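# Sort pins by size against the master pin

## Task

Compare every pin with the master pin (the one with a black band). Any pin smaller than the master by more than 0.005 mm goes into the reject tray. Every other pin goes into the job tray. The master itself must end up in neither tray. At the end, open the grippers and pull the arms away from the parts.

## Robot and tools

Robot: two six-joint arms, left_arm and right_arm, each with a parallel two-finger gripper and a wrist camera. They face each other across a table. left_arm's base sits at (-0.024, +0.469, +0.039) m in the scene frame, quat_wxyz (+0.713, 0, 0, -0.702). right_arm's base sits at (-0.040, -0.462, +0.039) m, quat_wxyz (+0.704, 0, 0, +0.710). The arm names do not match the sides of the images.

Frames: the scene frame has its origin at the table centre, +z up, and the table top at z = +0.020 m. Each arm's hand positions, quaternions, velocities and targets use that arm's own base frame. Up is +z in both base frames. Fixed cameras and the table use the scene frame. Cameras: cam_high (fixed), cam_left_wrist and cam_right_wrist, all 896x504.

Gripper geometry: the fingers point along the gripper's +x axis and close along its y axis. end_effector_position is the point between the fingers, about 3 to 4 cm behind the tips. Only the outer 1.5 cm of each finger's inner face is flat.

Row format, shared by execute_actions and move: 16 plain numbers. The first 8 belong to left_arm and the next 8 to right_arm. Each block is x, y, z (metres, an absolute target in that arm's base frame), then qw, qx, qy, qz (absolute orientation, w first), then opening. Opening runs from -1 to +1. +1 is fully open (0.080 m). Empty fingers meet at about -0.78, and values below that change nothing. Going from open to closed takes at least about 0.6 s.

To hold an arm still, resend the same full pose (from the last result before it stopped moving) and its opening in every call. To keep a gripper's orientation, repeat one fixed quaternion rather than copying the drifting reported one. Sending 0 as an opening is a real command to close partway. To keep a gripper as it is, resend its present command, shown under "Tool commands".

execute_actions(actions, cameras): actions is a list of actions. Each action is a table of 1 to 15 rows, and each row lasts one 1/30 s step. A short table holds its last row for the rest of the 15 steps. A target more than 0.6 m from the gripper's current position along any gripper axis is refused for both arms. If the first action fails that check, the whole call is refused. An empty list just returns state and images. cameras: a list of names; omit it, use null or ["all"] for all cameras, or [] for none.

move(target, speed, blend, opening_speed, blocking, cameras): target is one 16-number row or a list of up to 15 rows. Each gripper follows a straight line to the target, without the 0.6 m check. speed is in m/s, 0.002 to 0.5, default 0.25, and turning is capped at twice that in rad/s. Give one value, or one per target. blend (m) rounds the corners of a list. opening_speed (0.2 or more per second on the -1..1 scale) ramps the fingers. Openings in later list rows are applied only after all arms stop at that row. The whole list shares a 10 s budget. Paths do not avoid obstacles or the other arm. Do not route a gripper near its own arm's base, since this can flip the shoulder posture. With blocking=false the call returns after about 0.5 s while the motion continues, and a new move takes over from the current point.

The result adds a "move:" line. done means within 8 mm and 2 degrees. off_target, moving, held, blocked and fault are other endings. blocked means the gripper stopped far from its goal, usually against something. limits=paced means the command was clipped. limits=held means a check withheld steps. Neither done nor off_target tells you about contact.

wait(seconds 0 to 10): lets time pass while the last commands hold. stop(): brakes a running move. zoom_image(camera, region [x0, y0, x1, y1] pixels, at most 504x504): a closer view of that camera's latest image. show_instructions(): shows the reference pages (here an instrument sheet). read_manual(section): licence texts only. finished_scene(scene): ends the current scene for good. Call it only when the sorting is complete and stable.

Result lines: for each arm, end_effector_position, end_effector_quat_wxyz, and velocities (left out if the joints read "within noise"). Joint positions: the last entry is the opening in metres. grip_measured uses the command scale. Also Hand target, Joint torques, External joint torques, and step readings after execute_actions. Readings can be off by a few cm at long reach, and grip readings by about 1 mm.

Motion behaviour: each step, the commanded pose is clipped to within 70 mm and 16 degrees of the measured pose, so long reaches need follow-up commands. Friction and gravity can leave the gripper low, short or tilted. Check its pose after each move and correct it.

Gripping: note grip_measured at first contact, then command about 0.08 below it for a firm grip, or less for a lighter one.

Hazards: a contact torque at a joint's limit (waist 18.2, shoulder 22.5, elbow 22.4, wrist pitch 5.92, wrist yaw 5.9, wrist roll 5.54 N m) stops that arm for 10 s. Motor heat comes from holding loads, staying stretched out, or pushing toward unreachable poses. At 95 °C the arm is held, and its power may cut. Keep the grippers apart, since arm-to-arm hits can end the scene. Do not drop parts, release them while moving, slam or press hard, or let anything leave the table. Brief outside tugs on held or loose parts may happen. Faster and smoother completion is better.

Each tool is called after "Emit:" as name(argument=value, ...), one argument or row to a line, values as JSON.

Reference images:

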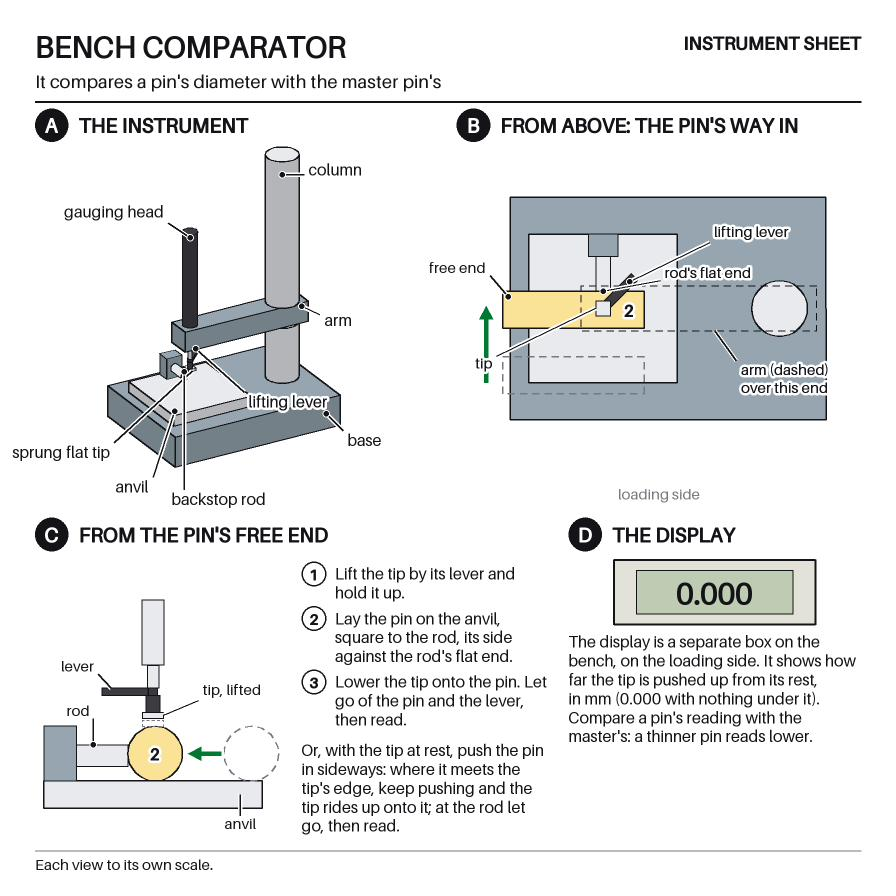

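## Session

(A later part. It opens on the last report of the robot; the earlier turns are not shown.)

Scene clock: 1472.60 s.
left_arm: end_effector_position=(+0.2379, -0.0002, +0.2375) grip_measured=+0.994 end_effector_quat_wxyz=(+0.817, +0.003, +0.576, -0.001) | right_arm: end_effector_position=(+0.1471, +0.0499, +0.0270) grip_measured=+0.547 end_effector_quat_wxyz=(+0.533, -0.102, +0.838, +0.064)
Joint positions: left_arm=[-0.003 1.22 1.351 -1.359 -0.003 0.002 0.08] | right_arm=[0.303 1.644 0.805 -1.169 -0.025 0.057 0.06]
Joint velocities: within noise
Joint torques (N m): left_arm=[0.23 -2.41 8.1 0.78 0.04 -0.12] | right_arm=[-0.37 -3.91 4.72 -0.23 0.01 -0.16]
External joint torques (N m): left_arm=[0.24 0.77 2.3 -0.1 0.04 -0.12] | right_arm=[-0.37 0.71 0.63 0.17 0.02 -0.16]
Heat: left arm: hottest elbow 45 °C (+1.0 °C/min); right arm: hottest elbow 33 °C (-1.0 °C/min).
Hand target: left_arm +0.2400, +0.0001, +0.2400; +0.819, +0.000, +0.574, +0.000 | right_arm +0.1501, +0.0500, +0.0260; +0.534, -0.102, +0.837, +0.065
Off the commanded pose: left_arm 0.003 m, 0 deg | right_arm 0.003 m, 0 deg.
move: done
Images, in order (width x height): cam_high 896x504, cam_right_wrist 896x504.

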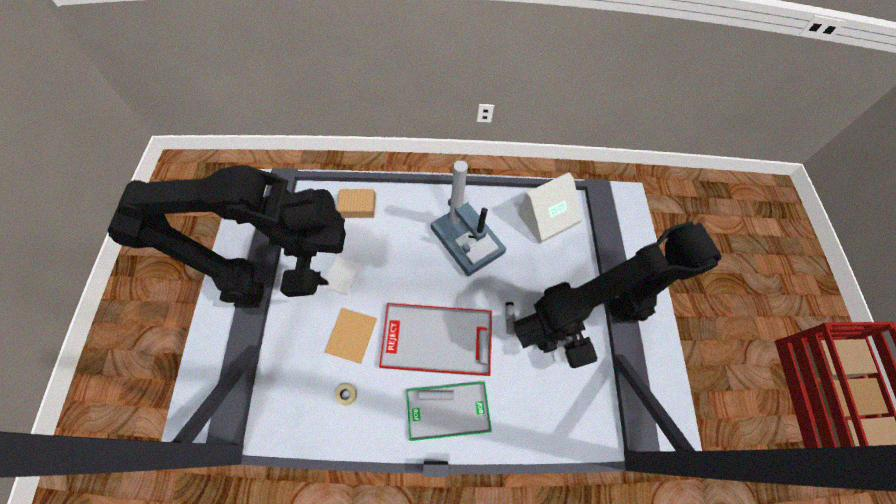

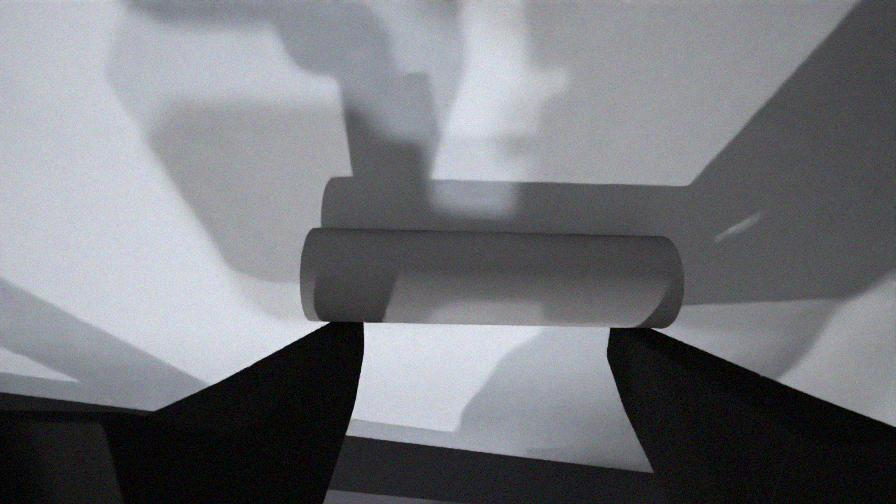

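Emit:
move(
  target=[
    [0.24,0.0,0.24,0.819,0,0.574,0,0.994,0.141,0.047,0.030,0.5334,-0.1021,0.8372,0.0650,0.55],
    [0.24,0.0,0.24,0.819,0,0.574,0,0.994,0.141,0.047,0.09,0.5334,-0.1021,0.8372,0.0650,0.55],
    [0.24,0.0,0.24,0.819,0,0.574,0,0.994,0.16,0.10,0.10,0.3706,-0.6295,0.4830,0.4830,0.5],
  ],
  cameras=["cam_right_wrist"],
  speed=[0.08,0.15,0.25],
  blend=[0.003,0.02,0],
)

Scene clock: 1494.57 s.
left_arm: end_effector_position=(+0.2379, -0.0002, +0.2375) grip_measured=+0.994 end_effector_quat_wxyz=(+0.817, +0.003, +0.576, -0.001) | right_arm: end_effector_position=(+0.1615, +0.1010, +0.1005) grip_measured=+0.503 end_effector_quat_wxyz=(-0.373, +0.627, -0.485, -0.482)
Joint positions: left_arm=[-0.003 1.22 1.351 -1.359 -0.003 0.002 0.08] | right_arm=[0.739 1.366 0.931 -1.259 0.23 -1.071 0.058]
Joint velocities: within noise
Joint torques (N m): left_arm=[0.24 -2.42 8.08 0.77 0.04 -0.11] | right_arm=[0.33 -4.98 4.26 -0.03 0.17 -0.16]
External joint torques (N m): left_arm=[0.25 0.81 2.27 -0.1 0.04 -0.11] | right_arm=[0.35 -1.17 -1.15 -0.14 0.06 -0.16]
Heat: left arm: hottest elbow 45 °C (+1.0 °C/min); right arm: hottest elbow 34 °C (-1.0 °C/min).
Hand target: left_arm +0.2400, +0.0001, +0.2400; +0.819, +0.000, +0.574, +0.000 | right_arm +0.1600, +0.1000, +0.1000; -0.370, +0.630, -0.483, -0.483
Off the commanded pose: left_arm 0.003 m, 0 deg | right_arm 0.002 m, 0 deg.
move: done
Images, in order (width x height): cam_right_wrist 896x504.

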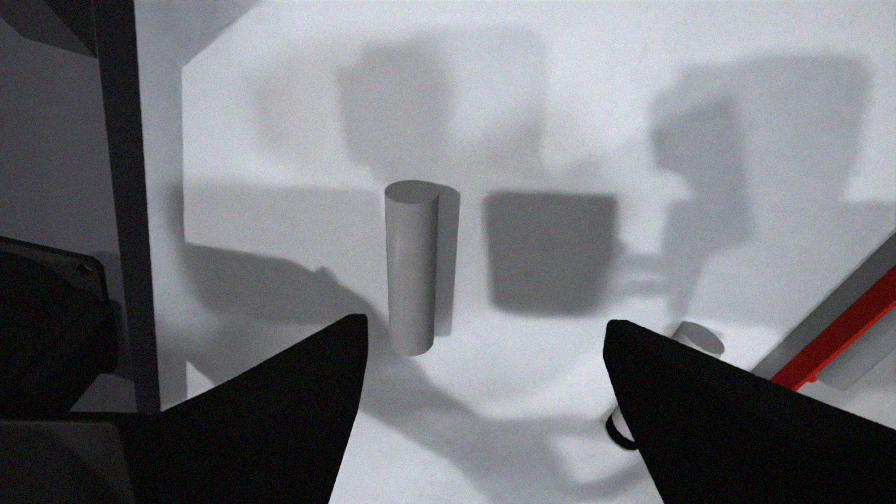

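Emit:
move(
  target=[
    [0.24,0.0,0.24,0.819,0,0.574,0,0.994,0.1425,0.0762,0.07,0.3831,-0.6166,0.4993,0.4731,0.4],
    [0.24,0.0,0.24,0.819,0,0.574,0,0.994,0.1425,0.0762,0.0150,0.3831,-0.6166,0.4993,0.4731,0.3],
  ],
  cameras=["cam_right_wrist"],
  speed=0.12,
  blend=[0.01,0],
)

Scene clock: 1512.53 s.
left_arm: end_effector_position=(+0.2379, -0.0002, +0.2375) grip_measured=+0.994 end_effector_quat_wxyz=(+0.817, +0.003, +0.576, -0.001) | right_arm: end_effector_position=(+0.1445, +0.0787, +0.0175) grip_measured=+0.303 end_effector_quat_wxyz=(-0.386, +0.619, -0.493, -0.474)
Joint positions: left_arm=[-0.003 1.22 1.351 -1.359 -0.003 0.002 0.08] | right_arm=[0.708 1.382 0.589 -0.891 0.23 -1.064 0.049]
Joint velocities: within noise
Joint torques (N m): left_arm=[0.23 -2.43 8.09 0.77 0.04 -0.1] | right_arm=[-0.37 -2.8 3.54 -0.01 0.11 0.12]
External joint torques (N m): left_arm=[0.24 0.79 2.25 -0.12 0.04 -0.1] | right_arm=[-0.38 0.5 -1.23 -0.15 0.01 0.12]
Heat: left arm: hottest elbow 45 °C (+1.0 °C/min); right arm: hottest shoulder 33 °C (+1.0 °C/min).
Hand target: left_arm +0.2400, +0.0001, +0.2400; +0.819, +0.000, +0.574, +0.000 | right_arm +0.1425, +0.0762, +0.0151; -0.383, +0.617, -0.499, -0.473
Off the commanded pose: left_arm 0.003 m, 0 deg | right_arm 0.004 m, 1 deg.
move: done
Images, in order (width x height): cam_right_wrist 896x504.

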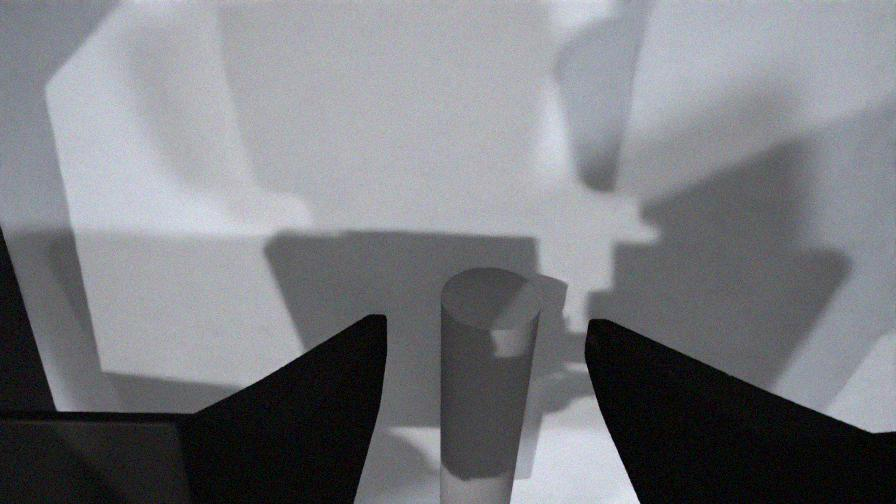

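Emit:
move(
  target=[
    [0.24,0.0,0.24,0.819,0,0.574,0,0.994,0.1425,0.0765,0.0145,0.3831,-0.6166,0.4993,0.4731,-0.42],
    [0.24,0.0,0.24,0.819,0,0.574,0,0.994,0.1425,0.0762,0.09,0.3831,-0.6166,0.4993,0.4731,-0.42],
    [0.24,0.0,0.24,0.819,0,0.574,0,0.994,0.26,-0.06,0.15,0.2825,-0.7028,0.3682,0.5393,-0.42],
    [0.24,0.0,0.24,0.819,0,0.574,0,0.994,0.318,-0.155,0.11,0.2825,-0.7028,0.3682,0.5393,-0.42],
    [0.24,0.0,0.24,0.819,0,0.574,0,0.994,0.3222,-0.1526,0.0590,0.2825,-0.7028,0.3682,0.5393,-0.42],
  ],
  cameras=["cam_right_wrist"],
  speed=[0.1,0.15,0.3,0.3,0.12],
  blend=[0,0.03,0.03,0.01,0],
  opening_speed=1.5,
)

Emit:
move(
  target=[
    [0.24,0.0,0.24,0.819,0,0.574,0,0.994,0.3547,-0.1308,0.0590,0.2825,-0.7028,0.3682,0.5393,-0.42],
    [0.24,0.0,0.24,0.819,0,0.574,0,0.994,0.3462,-0.1372,0.0590,0.2825,-0.7028,0.3682,0.5393,-0.42],
    [0.24,0.0,0.24,0.819,0,0.574,0,0.994,0.3462,-0.1372,0.0590,0.2825,-0.7028,0.3682,0.5393,0.0],
  ],
  cameras=["cam_right_wrist"],
  speed=[0.05,0.05,0.1],
  opening_speed=1.5,
)

Emit:
move(
  target=[
    [0.24,0.0,0.24,0.819,0,0.574,0,0.994,0.3450,-0.1380,0.12,0.2825,-0.7028,0.3682,0.5393,0.0],
    [0.24,0.0,0.24,0.819,0,0.574,0,0.994,0.2755,-0.1800,0.175,0.2825,-0.7028,0.3682,0.5393,0.0],
  ],
  cameras=["cam_high","cam_right_wrist"],
  speed=[0.15,0.25],
  blend=[0.02,0],
)

Emit:
zoom_image(
  camera="cam_right_wrist",
  region=[0, 100, 200, 240],
)

Scene clock: 1536.20 s.
left_arm: end_effector_position=(+0.2379, -0.0002, +0.2375) grip_measured=+0.994 end_effector_quat_wxyz=(+0.817, +0.003, +0.576, -0.001) | right_arm: end_effector_position=(+0.3225, -0.1536, +0.0618) grip_measured=-0.363 end_effector_quat_wxyz=(-0.284, +0.704, -0.369, -0.536)
Joint positions: left_arm=[-0.003 1.22 1.351 -1.359 -0.003 0.002 0.08] | right_arm=[-0.385 1.769 1.167 -0.743 0.142 -2.574 0.019]
Joint velocities: within noise
Joint torques (N m): left_arm=[0.21 -2.44 8.12 0.78 0.05 -0.11] | right_arm=[0.3 -7.05 5.04 0.54 0.09 -0.02]
External joint torques (N m): left_arm=[0.21 0.8 2.31 -0.1 0.05 -0.11] | right_arm=[0.26 0.14 -0.59 -0.06 0.02 -0.02]
Heat: left arm: hottest elbow 45 °C (+0.0 °C/min); right arm: hottest elbow 33 °C (+0.0 °C/min).
Hand target: left_arm +0.2400, +0.0001, +0.2400; +0.819, +0.000, +0.574, +0.000 | right_arm +0.3222, -0.1525, +0.0590; -0.282, +0.703, -0.368, -0.539
Off the commanded pose: left_arm 0.003 m, 0 deg | right_arm 0.003 m, 0 deg.
move: done
Images, in order (width x height): cam_right_wrist 896x504.

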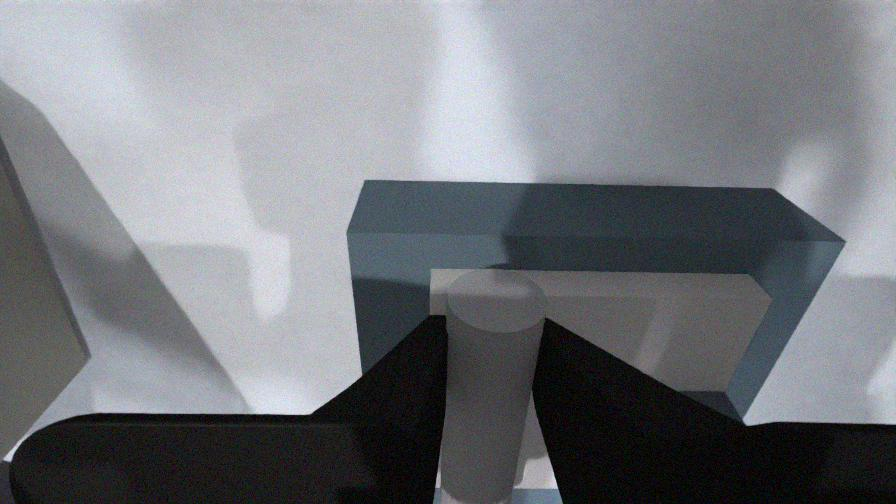

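Scene clock: 1538.30 s.
left_arm: end_effector_position=(+0.2379, -0.0002, +0.2375) grip_measured=+0.994 end_effector_quat_wxyz=(+0.817, +0.003, +0.576, -0.001) | right_arm: end_effector_position=(+0.3474, -0.1382, +0.0610) grip_measured=-0.004 end_effector_quat_wxyz=(-0.284, +0.704, -0.370, -0.536)
Joint positions: left_arm=[-0.003 1.22 1.351 -1.359 -0.003 0.002 0.08] | right_arm=[-0.315 1.838 1.25 -0.767 0.16 -2.502 0.035]
Joint velocities: within noise
Joint torques (N m): left_arm=[0.23 -2.39 8.07 0.78 0.05 -0.11] | right_arm=[0.1 -8.08 4.92 0.4 -0.01 -0.16]
External joint torques (N m): left_arm=[0.21 0.9 2.21 -0.1 0.06 -0.11] | right_arm=[0.14 -0.35 -0.79 -0.21 -0.09 -0.16]
Heat: left arm: hottest elbow 45 °C (+0.0 °C/min); right arm: hottest elbow 33 °C (+0.0 °C/min).
Hand target: left_arm +0.2400, +0.0001, +0.2400; +0.819, +0.000, +0.574, +0.000 | right_arm +0.3463, -0.1372, +0.0591; -0.282, +0.703, -0.368, -0.539
Off the commanded pose: left_arm 0.003 m, 0 deg | right_arm 0.003 m, 1 deg.
move: done
Images, in order (width x height): cam_right_wrist 896x504.

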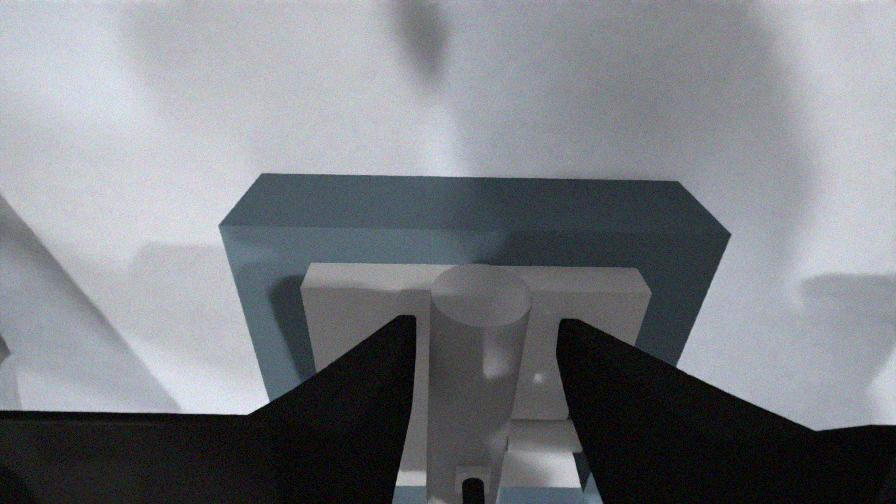

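Scene clock: 1539.67 s.
left_arm: end_effector_position=(+0.2379, -0.0002, +0.2375) grip_measured=+0.994 end_effector_quat_wxyz=(+0.817, +0.003, +0.576, -0.001) | right_arm: end_effector_position=(+0.2753, -0.1791, +0.1714) grip_measured=-0.003 end_effector_quat_wxyz=(-0.283, +0.699, -0.369, -0.543)
Joint positions: left_arm=[-0.003 1.22 1.351 -1.359 -0.003 0.002 0.08] | right_arm=[-0.526 1.598 1.42 -1.165 0.112 -2.713 0.035]
Joint velocities: within noise
Joint torques (N m): left_arm=[0.19 -2.44 8.05 0.78 0.05 -0.11] | right_arm=[-0.32 -7.22 6.73 0.24 -0.03 -0.15]
External joint torques (N m): left_arm=[0.18 0.8 2.19 -0.11 0.05 -0.11] | right_arm=[-0.35 -1 0.73 -0.37 -0.08 -0.15]
Heat: left arm: hottest elbow 45 °C (+0.0 °C/min); right arm: hottest shoulder 33 °C (+1.0 °C/min).
Hand target: left_arm +0.2400, +0.0001, +0.2400; +0.819, +0.000, +0.574, +0.000 | right_arm +0.2754, -0.1800, +0.1749; -0.283, +0.703, -0.368, -0.539
Off the commanded pose: left_arm 0.003 m, 0 deg | right_arm 0.004 m, 1 deg.
move: done
Images, in order (width x height): cam_high 896x504, cam_right_wrist 896x504.

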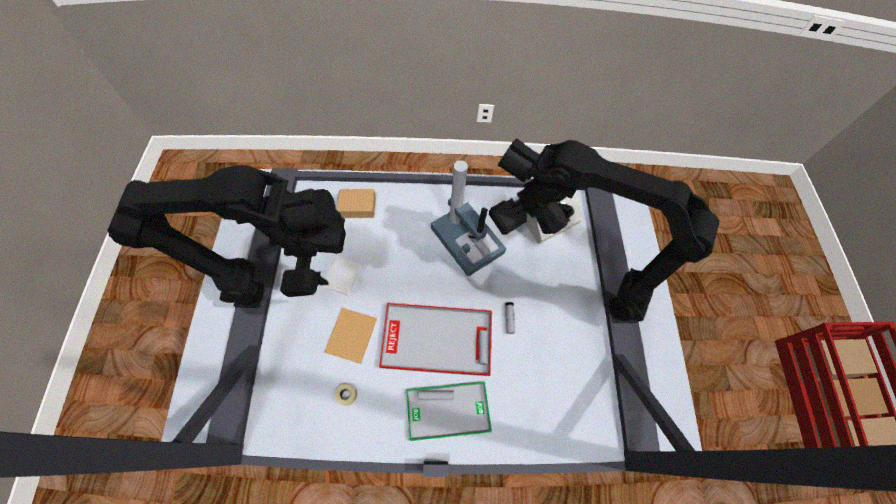

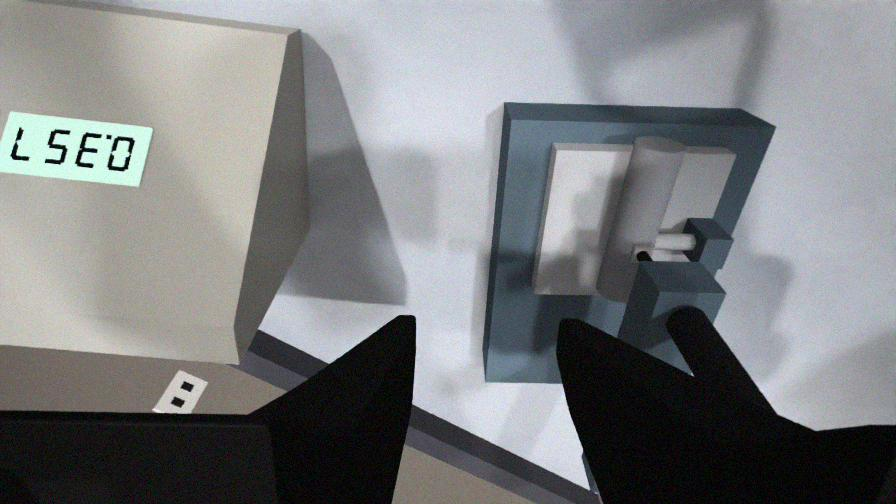

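Scaled by 2.520 from the camera's 896x504 image, which has a finer 1280x720 frame.

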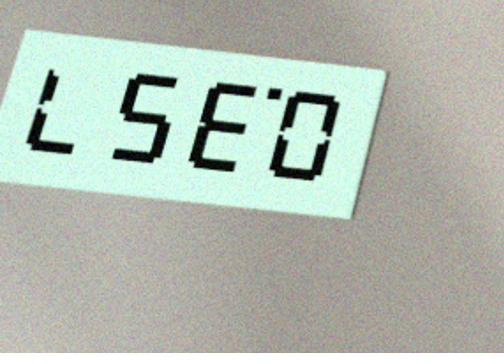

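Emit:
move(
  target=[
    [0.24,0.0,0.24,0.819,0,0.574,0,0.994,0.3450,-0.1380,0.11,0.2825,-0.7028,0.3682,0.5393,0.0],
    [0.24,0.0,0.24,0.819,0,0.574,0,0.994,0.3460,-0.1374,0.0572,0.2825,-0.7028,0.3682,0.5393,0.0],
    [0.24,0.0,0.24,0.819,0,0.574,0,0.994,0.3460,-0.1374,0.0572,0.2825,-0.7028,0.3682,0.5393,-0.42],
  ],
  cameras=[],
  speed=[0.25,0.12,0.1],
  blend=[0.02,0,0],
  opening_speed=1.5,
)

Emit:
move(
  target=[
    [0.24,0.0,0.24,0.819,0,0.574,0,0.994,0.3214,-0.1544,0.0590,0.2825,-0.7028,0.3682,0.5393,-0.42],
    [0.24,0.0,0.24,0.819,0,0.574,0,0.994,0.3214,-0.11,0.13,0.2825,-0.7028,0.3682,0.5393,-0.42],
    [0.24,0.0,0.24,0.819,0,0.574,0,0.994,0.34,0.05,0.12,0.1576,-0.7664,0.2053,0.5881,-0.42],
    [0.24,0.0,0.24,0.819,0,0.574,0,0.994,0.363,0.245,0.07,0,-0.7934,0,0.6088,-0.42],
  ],
  cameras=["cam_right_wrist"],
  speed=[0.1,0.25,0.3,0.3],
  blend=[0.005,0.03,0.05,0],
)

Scene clock: 1575.67 s.
left_arm: end_effector_position=(+0.2379, -0.0002, +0.2375) grip_measured=+0.994 end_effector_quat_wxyz=(+0.817, +0.003, +0.576, -0.001) | right_arm: end_effector_position=(+0.3457, -0.1403, +0.0625) grip_measured=-0.366 end_effector_quat_wxyz=(-0.280, +0.705, -0.372, -0.535)
Joint positions: left_arm=[-0.003 1.22 1.351 -1.359 -0.003 0.002 0.08] | right_arm=[-0.319 1.83 1.245 -0.766 0.166 -2.511 0.019]
Joint velocities: within noise
Joint torques (N m): left_arm=[0.2 -2.43 8.11 0.79 0.03 -0.1] | right_arm=[0.43 -7.01 4.86 0.74 -0.26 0.13]
External joint torques (N m): left_arm=[0.19 0.78 2.31 -0.1 0.04 -0.1] | right_arm=[0.48 0.63 -0.82 0.14 -0.35 0.13]
Heat: left arm: hottest elbow 45 °C (+0.0 °C/min); right arm: hottest shoulder 38 °C (+5.0 °C/min).
Hand target: left_arm +0.2400, +0.0001, +0.2400; +0.819, +0.000, +0.574, +0.000 | right_arm +0.3459, -0.1374, +0.0573; -0.282, +0.703, -0.368, -0.539
Off the commanded pose: left_arm 0.003 m, 0 deg | right_arm 0.006 m, 1 deg.
move: done
No camera images: "cameras" was empty.

Scene clock: 1578.53 s.
left_arm: end_effector_position=(+0.2379, -0.0002, +0.2375) grip_measured=+0.994 end_effector_quat_wxyz=(+0.817, +0.003, +0.576, -0.001) | right_arm: end_effector_position=(+0.3594, +0.2441, +0.0694) grip_measured=-0.365 end_effector_quat_wxyz=(-0.001, +0.792, -0.001, -0.611)
Joint positions: left_arm=[-0.003 1.22 1.351 -1.359 -0.003 0.002 0.08] | right_arm=[0.65 2.058 1.596 -0.904 0.154 -2.506 0.019]
Joint velocities: within noise
Joint torques (N m): left_arm=[0.23 -2.39 8.07 0.79 0.05 -0.11] | right_arm=[-0.23 -9.22 7.45 0.28 0.16 -0.15]
External joint torques (N m): left_arm=[0.23 0.76 2.27 -0.11 0.06 -0.11] | right_arm=[-0.16 0.26 1.57 -0.32 0.08 -0.15]
Heat: left arm: hottest elbow 45 °C (+0.0 °C/min); right arm: hottest shoulder 38 °C (+6.0 °C/min).
Hand target: left_arm +0.2400, +0.0001, +0.2400; +0.819, +0.000, +0.574, +0.000 | right_arm +0.3629, +0.2450, +0.0700; +0.000, +0.793, +0.000, -0.609
Off the commanded pose: left_arm 0.003 m, 0 deg | right_arm 0.004 m, 0 deg.
move: done
Images, in order (width x height): cam_right_wrist 896x504.

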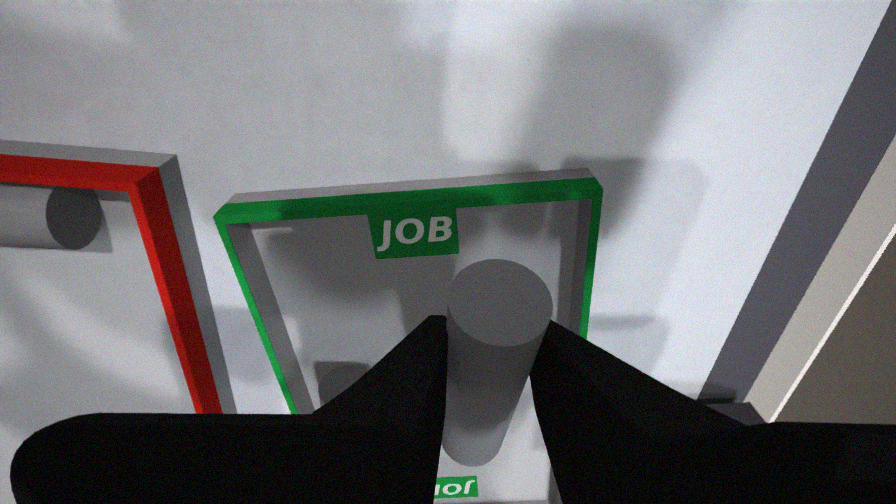

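Emit:
move(
  target=[
    [0.24,0.0,0.24,0.819,0,0.574,0,0.994,0.384,0.240,0.045,0,-0.7934,0,0.6088,-0.42],
    [0.24,0.0,0.24,0.819,0,0.574,0,0.994,0.384,0.240,0.023,0,-0.7934,0,0.6088,-0.42],
  ],
  cameras=["cam_right_wrist"],
  speed=[0.15,0.07],
)

Scene clock: 1597.80 s.
left_arm: end_effector_position=(+0.2379, -0.0002, +0.2375) grip_measured=+0.994 end_effector_quat_wxyz=(+0.817, +0.003, +0.576, -0.001) | right_arm: end_effector_position=(+0.3866, +0.2428, +0.0361) grip_measured=-0.365 end_effector_quat_wxyz=(-0.008, +0.801, +0.004, -0.599)
Joint positions: left_arm=[-0.003 1.22 1.351 -1.359 -0.003 0.002 0.08] | right_arm=[0.61 2.146 1.588 -0.766 0.148 -2.544 0.019]
Joint velocities: within noise
Joint torques (N m): left_arm=[0.2 -2.43 8.1 0.77 0.05 -0.12] | right_arm=[-0.18 -7.96 4.3 0.59 0.06 -0.17]
External joint torques (N m): left_arm=[0.2 0.8 2.28 -0.11 0.05 -0.12] | right_arm=[-0.29 2 -1.48 -0.07 0 -0.17]
Heat: left arm: hottest elbow 45 °C (+0.0 °C/min); right arm: hottest shoulder 40 °C (+8.0 °C/min).
Hand target: left_arm +0.2400, +0.0001, +0.2400; +0.819, +0.000, +0.574, +0.000 | right_arm +0.3837, +0.2399, +0.0231; +0.000, +0.793, +0.000, -0.609
Off the commanded pose: left_arm 0.003 m, 0 deg | right_arm 0.014 m, 2 deg.
move: off_target (right_arm)
Images, in order (width x height): cam_right_wrist 896x504.

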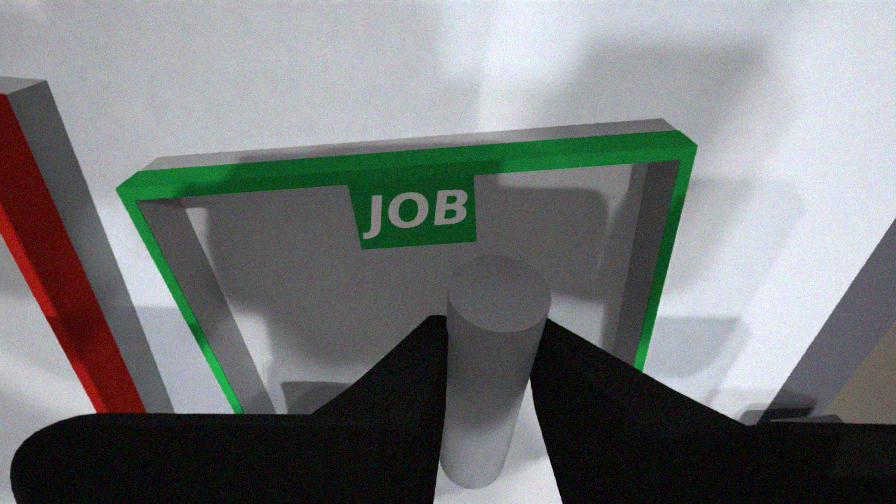

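Emit:
zoom_image(
  camera="cam_high",
  region=[380, 340, 560, 480],
)

Emit:
wait(
  seconds=0,
  cameras=["cam_high", "cam_left_wrist"],
)

Emit:
zoom_image(
  camera="cam_high",
  region=[380, 340, 560, 480],
)

This scene's latest camera images include none from cam_high. They are from: cam_right_wrist. cam_high's image comes with the result of a call that names it in "cameras".

Scene clock: 1634.27 s.
left_arm: end_effector_position=(+0.2379, -0.0002, +0.2375) grip_measured=+0.994 end_effector_quat_wxyz=(+0.817, +0.003, +0.576, -0.001) | right_arm: end_effector_position=(+0.3866, +0.2429, +0.0361) grip_measured=-0.365 end_effector_quat_wxyz=(-0.009, +0.801, +0.004, -0.599)
Joint positions: left_arm=[-0.003 1.22 1.351 -1.359 -0.003 0.002 0.08] | right_arm=[0.61 2.146 1.588 -0.766 0.148 -2.544 0.019]
Joint velocities: within noise
Joint torques (N m): left_arm=[0.26 -2.44 8.1 0.78 0.05 -0.13] | right_arm=[-0.14 -7.92 4.32 0.59 0.06 -0.16]
External joint torques (N m): left_arm=[0.26 0.82 2.28 -0.09 0.05 -0.13] | right_arm=[-0.14 2.2 -1.56 -0.08 0 -0.17]
Heat: left arm: hottest elbow 45 °C (+0.0 °C/min); right arm: hottest shoulder 40 °C (+2.0 °C/min).
Hand target: left_arm +0.2400, +0.0001, +0.2400; +0.819, +0.000, +0.574, +0.000 | right_arm +0.3837, +0.2399, +0.0232; +0.000, +0.793, +0.000, -0.609
Tool commands: left_gripper/opening=+0.994 right_gripper/opening=-0.42
Off the commanded pose: left_arm 0.003 m, 0 deg | right_arm 0.014 m, 2 deg.
Images, in order (width x height): cam_high 896x504, cam_left_wrist 896x504.

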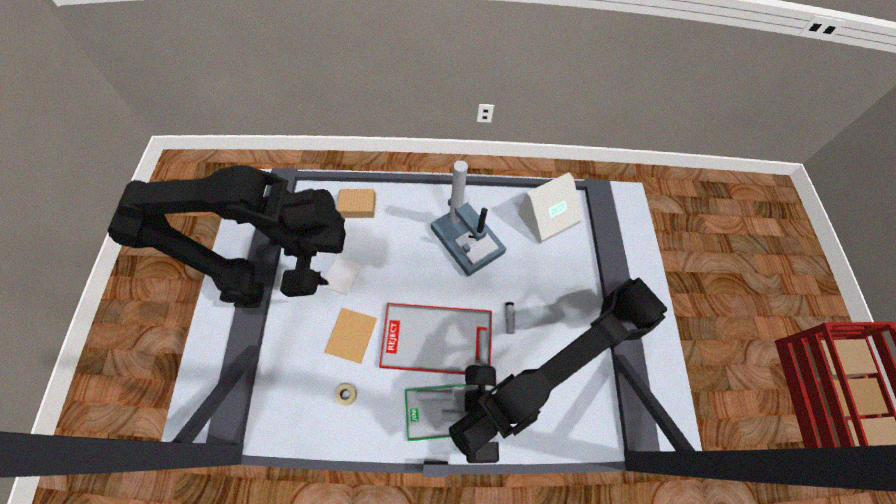

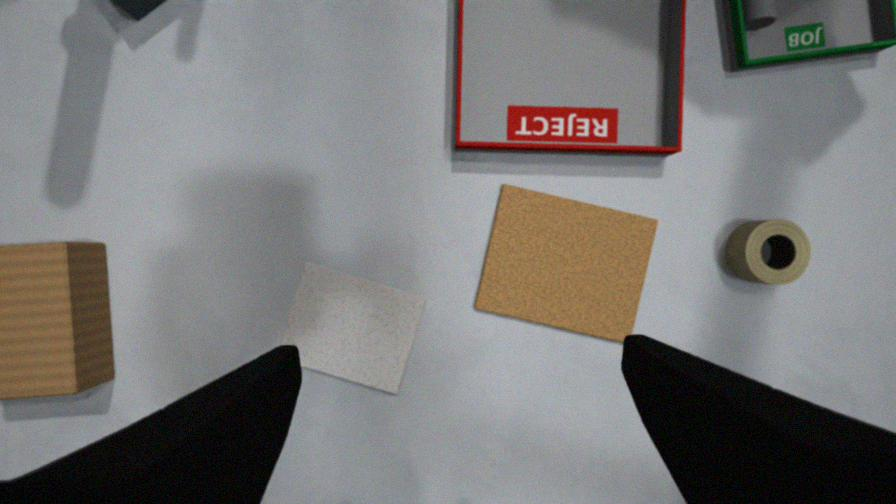

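Scaled by 2.800 from the camera's 896x504 image, which has a finer 1280x720 frame.

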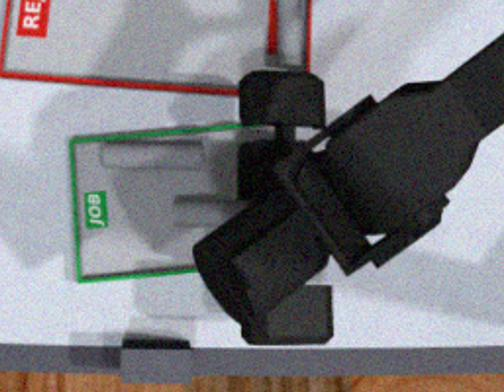

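Emit:
move(
  target=[
    [0.24,0.0,0.24,0.819,0,0.574,0,0.994,0.380,0.240,0.045,0,-0.8387,0,0.5446,-0.42],
    [0.24,0.0,0.24,0.819,0,0.574,0,0.994,0.3795,0.240,0.0215,0,-0.8387,0,0.5446,-0.42],
  ],
  cameras=["cam_right_wrist"],
  speed=[0.15,0.07],
)

Scene clock: 1679.03 s.
left_arm: end_effector_position=(+0.2379, -0.0002, +0.2375) grip_measured=+0.994 end_effector_quat_wxyz=(+0.817, +0.003, +0.576, -0.001) | right_arm: end_effector_position=(+0.3811, +0.2406, +0.0267) grip_measured=-0.365 end_effector_quat_wxyz=(-0.002, +0.840, +0.003, -0.542)
Joint positions: left_arm=[-0.003 1.22 1.351 -1.359 -0.003 0.002 0.08] | right_arm=[0.644 2.075 1.395 -0.54 0.244 -2.543 0.019]
Joint velocities: within noise
Joint torques (N m): left_arm=[0.24 -2.38 8.1 0.79 0.04 -0.1] | right_arm=[0.25 -9.08 4.65 0.87 0.22 0.17]
External joint torques (N m): left_arm=[0.25 0.9 2.27 -0.08 0.04 -0.1] | right_arm=[0.25 0.35 -1.06 0.06 0.1 0.17]
Heat: left arm: hottest elbow 45 °C (+0.0 °C/min); right arm: hottest shoulder 41 °C (+1.0 °C/min).
Hand target: left_arm +0.2400, +0.0001, +0.2400; +0.819, +0.000, +0.574, +0.000 | right_arm +0.3795, +0.2400, +0.0216; +0.000, +0.839, +0.000, -0.545
Off the commanded pose: left_arm 0.003 m, 0 deg | right_arm 0.005 m, 1 deg.
move: done
Images, in order (width x height): cam_right_wrist 896x504.

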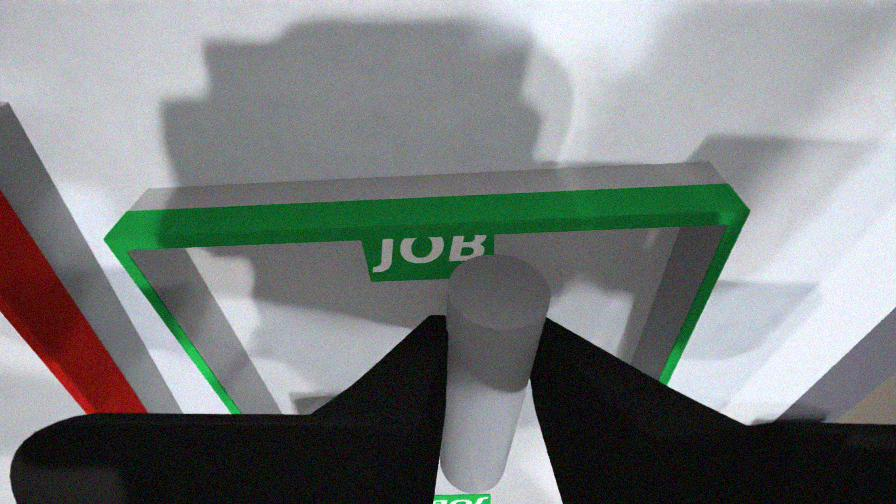

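Emit:
move(
  target=[
    [0.24,0.0,0.24,0.819,0,0.574,0,0.994,0.3795,0.240,0.0185,0,-0.8387,0,0.5446,-0.42],
    [0.24,0.0,0.24,0.819,0,0.574,0,0.994,0.3795,0.240,0.0185,0,-0.8387,0,0.5446,-0.05],
  ],
  cameras=["cam_right_wrist"],
  speed=[0.07,0.1],
  opening_speed=0.6,
)

Emit:
move(
  target=[
    [0.24,0.0,0.24,0.819,0,0.574,0,0.994,0.3785,0.240,0.055,0,-0.8387,0,0.5446,-0.05],
    [0.24,0.0,0.24,0.819,0,0.574,0,0.994,0.363,0.180,0.10,0.1576,-0.7664,0.2053,0.5881,0.3],
    [0.24,0.0,0.24,0.819,0,0.574,0,0.994,0.363,0.125,0.09,0.4305,-0.5610,0.5610,0.4305,0.5],
  ],
  cameras=["cam_high","cam_right_wrist"],
  speed=[0.1,0.25,0.25],
  blend=[0.005,0.02,0],
)

Scene clock: 1706.17 s.
left_arm: end_effector_position=(+0.2379, -0.0002, +0.2375) grip_measured=+0.994 end_effector_quat_wxyz=(+0.817, +0.003, +0.576, -0.001) | right_arm: end_effector_position=(+0.3824, +0.2414, +0.0263) grip_measured=-0.054 end_effector_quat_wxyz=(-0.004, +0.843, +0.004, -0.538)
Joint positions: left_arm=[-0.003 1.22 1.351 -1.359 -0.003 0.002 0.08] | right_arm=[0.644 2.075 1.39 -0.525 0.245 -2.543 0.033]
Joint velocities: within noise
Joint torques (N m): left_arm=[0.2 -2.43 8.09 0.78 0.05 -0.11] | right_arm=[0.19 -8.51 4.57 0.6 0.19 0.15]
External joint torques (N m): left_arm=[0.2 0.73 2.3 -0.12 0.05 -0.11] | right_arm=[0.32 0.96 -1.19 -0.24 0.06 0.15]
Heat: left arm: hottest elbow 45 °C (+0.0 °C/min); right arm: hottest shoulder 46 °C (+6.1 °C/min).
Hand target: left_arm +0.2400, +0.0001, +0.2400; +0.819, +0.000, +0.574, +0.000 | right_arm +0.3794, +0.2399, +0.0186; +0.000, +0.839, +0.000, -0.545
Off the commanded pose: left_arm 0.003 m, 0 deg | right_arm 0.008 m, 1 deg.
move: done
Images, in order (width x height): cam_right_wrist 896x504.

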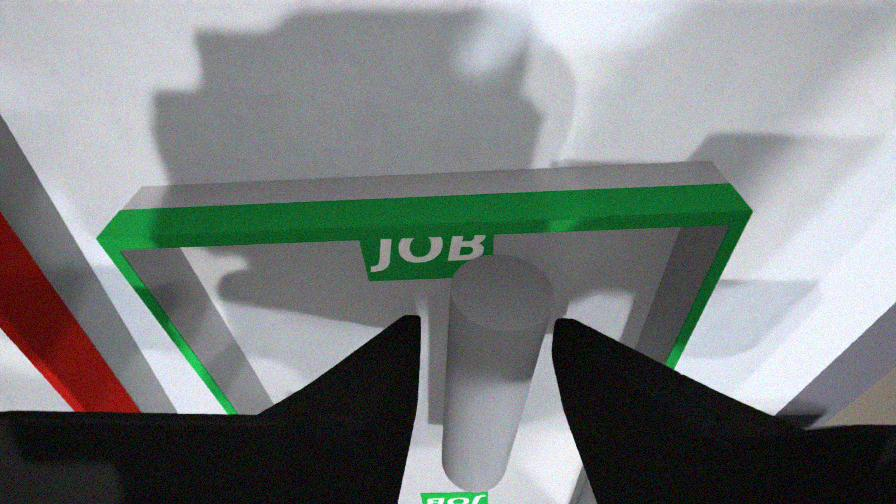

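Scene clock: 1711.83 s.
left_arm: end_effector_position=(+0.2379, -0.0002, +0.2375) grip_measured=+0.994 end_effector_quat_wxyz=(+0.817, +0.003, +0.576, -0.001) | right_arm: end_effector_position=(+0.3616, +0.1250, +0.0935) grip_measured=+0.496 end_effector_quat_wxyz=(-0.431, +0.564, -0.557, -0.430)
Joint positions: left_arm=[-0.003 1.22 1.351 -1.359 -0.003 0.002 0.08] | right_arm=[0.427 2.093 1.749 -1.328 0.24 -1.138 0.057]
Joint velocities: within noise
Joint torques (N m): left_arm=[0.23 -2.43 8.11 0.78 0.04 -0.12] | right_arm=[-0.27 -8.3 6.34 -0.21 0.02 0.15]
External joint torques (N m): left_arm=[0.23 0.79 2.26 -0.12 0.05 -0.12] | right_arm=[-0.32 1.07 0.82 -0.35 -0.08 0.15]
Heat: left arm: hottest elbow 45 °C (+0.0 °C/min); right arm: hottest shoulder 46 °C (+5.0 °C/min).
Hand target: left_arm +0.2400, +0.0001, +0.2400; +0.819, +0.000, +0.574, +0.000 | right_arm +0.3630, +0.1249, +0.0900; -0.431, +0.561, -0.561, -0.430
Off the commanded pose: left_arm 0.003 m, 0 deg | right_arm 0.004 m, 1 deg.
move: done; blend cut to 0 m at target 2
Images, in order (width x height): cam_high 896x504, cam_right_wrist 896x504.

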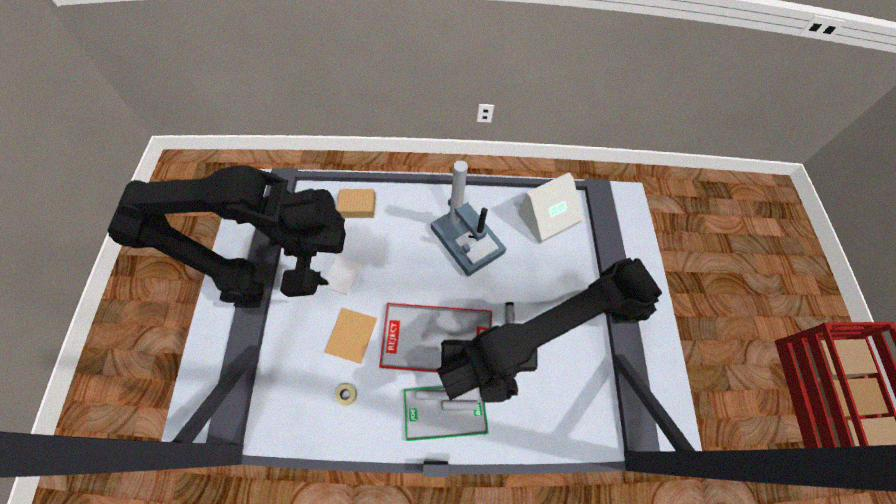

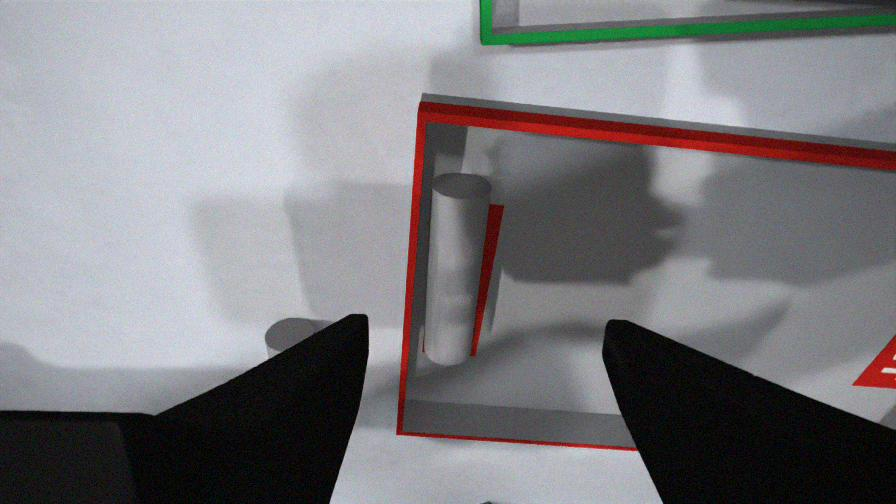

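Emit:
move(
  target=[
    [0.24,0.0,0.24,0.819,0,0.574,0,0.994,0.325,0.078,0.10,0.7071,0,0.7071,0,0.55],
    [0.24,0.0,0.24,0.819,0,0.574,0,0.994,0.325,0.078,0.045,0.7071,0,0.7071,0,0.55],
  ],
  cameras=["cam_right_wrist"],
  speed=[0.25,0.15],
  blend=[0.01,0],
)

Scene clock: 1758.27 s.
left_arm: end_effector_position=(+0.2379, -0.0002, +0.2375) grip_measured=+0.994 end_effector_quat_wxyz=(+0.817, +0.003, +0.576, -0.001) | right_arm: end_effector_position=(+0.3273, +0.0792, +0.0500) grip_measured=+0.547 end_effector_quat_wxyz=(+0.713, -0.002, +0.701, +0.003)
Joint positions: left_arm=[-0.003 1.22 1.351 -1.359 -0.003 0.002 0.08] | right_arm=[0.238 1.866 1.27 -0.958 0.002 0.23 0.06]
Joint velocities: within noise
Joint torques (N m): left_arm=[0.2 -2.43 8.08 0.77 0.04 -0.12] | right_arm=[-0.33 -7.29 4.26 0.21 -0.08 0.16]
External joint torques (N m): left_arm=[0.21 0.79 2.25 -0.11 0.04 -0.12] | right_arm=[-0.32 0.4 -1.16 -0.15 -0.1 0.16]
Heat: left arm: hottest elbow 45 °C (+0.0 °C/min); right arm: hottest shoulder 45 °C (+0.0 °C/min).
Hand target: left_arm +0.2400, +0.0001, +0.2400; +0.819, +0.000, +0.574, +0.000 | right_arm +0.3250, +0.0780, +0.0451; +0.707, +0.000, +0.707, +0.000
Off the commanded pose: left_arm 0.003 m, 0 deg | right_arm 0.006 m, 1 deg.
move: done
Images, in order (width x height): cam_right_wrist 896x504.

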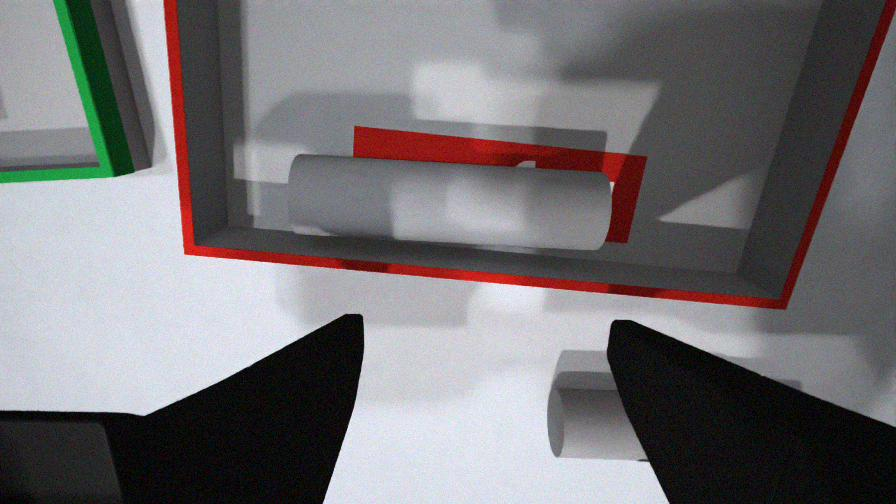

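Emit:
move(
  target=[
    [0.24,0.0,0.24,0.819,0,0.574,0,0.994,0.322,0.087,0.0330,0.7071,0,0.7071,0,0.55],
  ],
  cameras=["cam_right_wrist"],
  speed=[0.1],
)

Scene clock: 1779.93 s.
left_arm: end_effector_position=(+0.2379, -0.0002, +0.2375) grip_measured=+0.994 end_effector_quat_wxyz=(+0.817, +0.003, +0.576, -0.001) | right_arm: end_effector_position=(+0.3251, +0.0865, +0.0387) grip_measured=+0.547 end_effector_quat_wxyz=(+0.713, +0.000, +0.701, +0.002)
Joint positions: left_arm=[-0.003 1.22 1.351 -1.359 -0.003 0.002 0.08] | right_arm=[0.261 1.879 1.239 -0.913 0.002 0.258 0.06]
Joint velocities: within noise
Joint torques (N m): left_arm=[0.24 -2.44 8.08 0.78 0.05 -0.11] | right_arm=[0.32 -6.85 4.17 0.18 -0.06 0.16]
External joint torques (N m): left_arm=[0.24 0.78 2.23 -0.12 0.06 -0.11] | right_arm=[0.29 0.85 -1.19 -0.19 -0.07 0.16]
Heat: left arm: hottest elbow 45 °C (+0.0 °C/min); right arm: hottest shoulder 44 °C (-1.0 °C/min).
Hand target: left_arm +0.2400, +0.0001, +0.2400; +0.819, +0.000, +0.574, +0.000 | right_arm +0.3219, +0.0869, +0.0330; +0.707, +0.000, +0.707, +0.000
Off the commanded pose: left_arm 0.003 m, 0 deg | right_arm 0.007 m, 1 deg.
move: done
Images, in order (width x height): cam_right_wrist 896x504.

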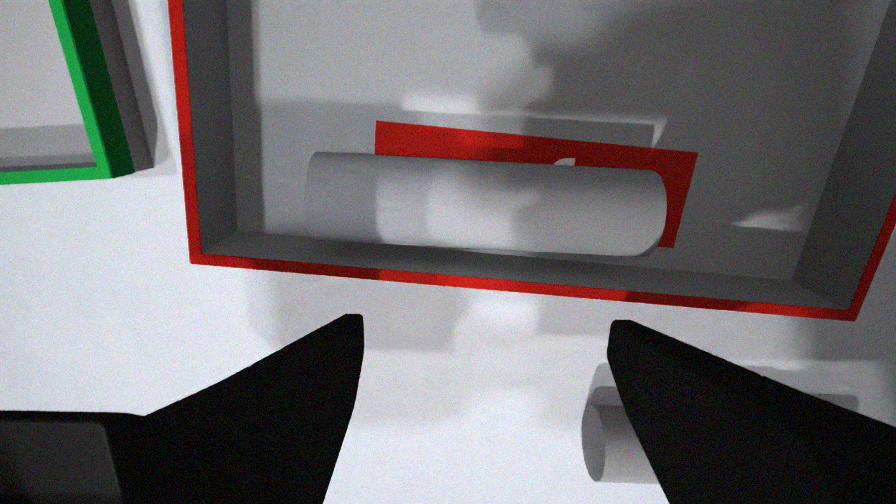

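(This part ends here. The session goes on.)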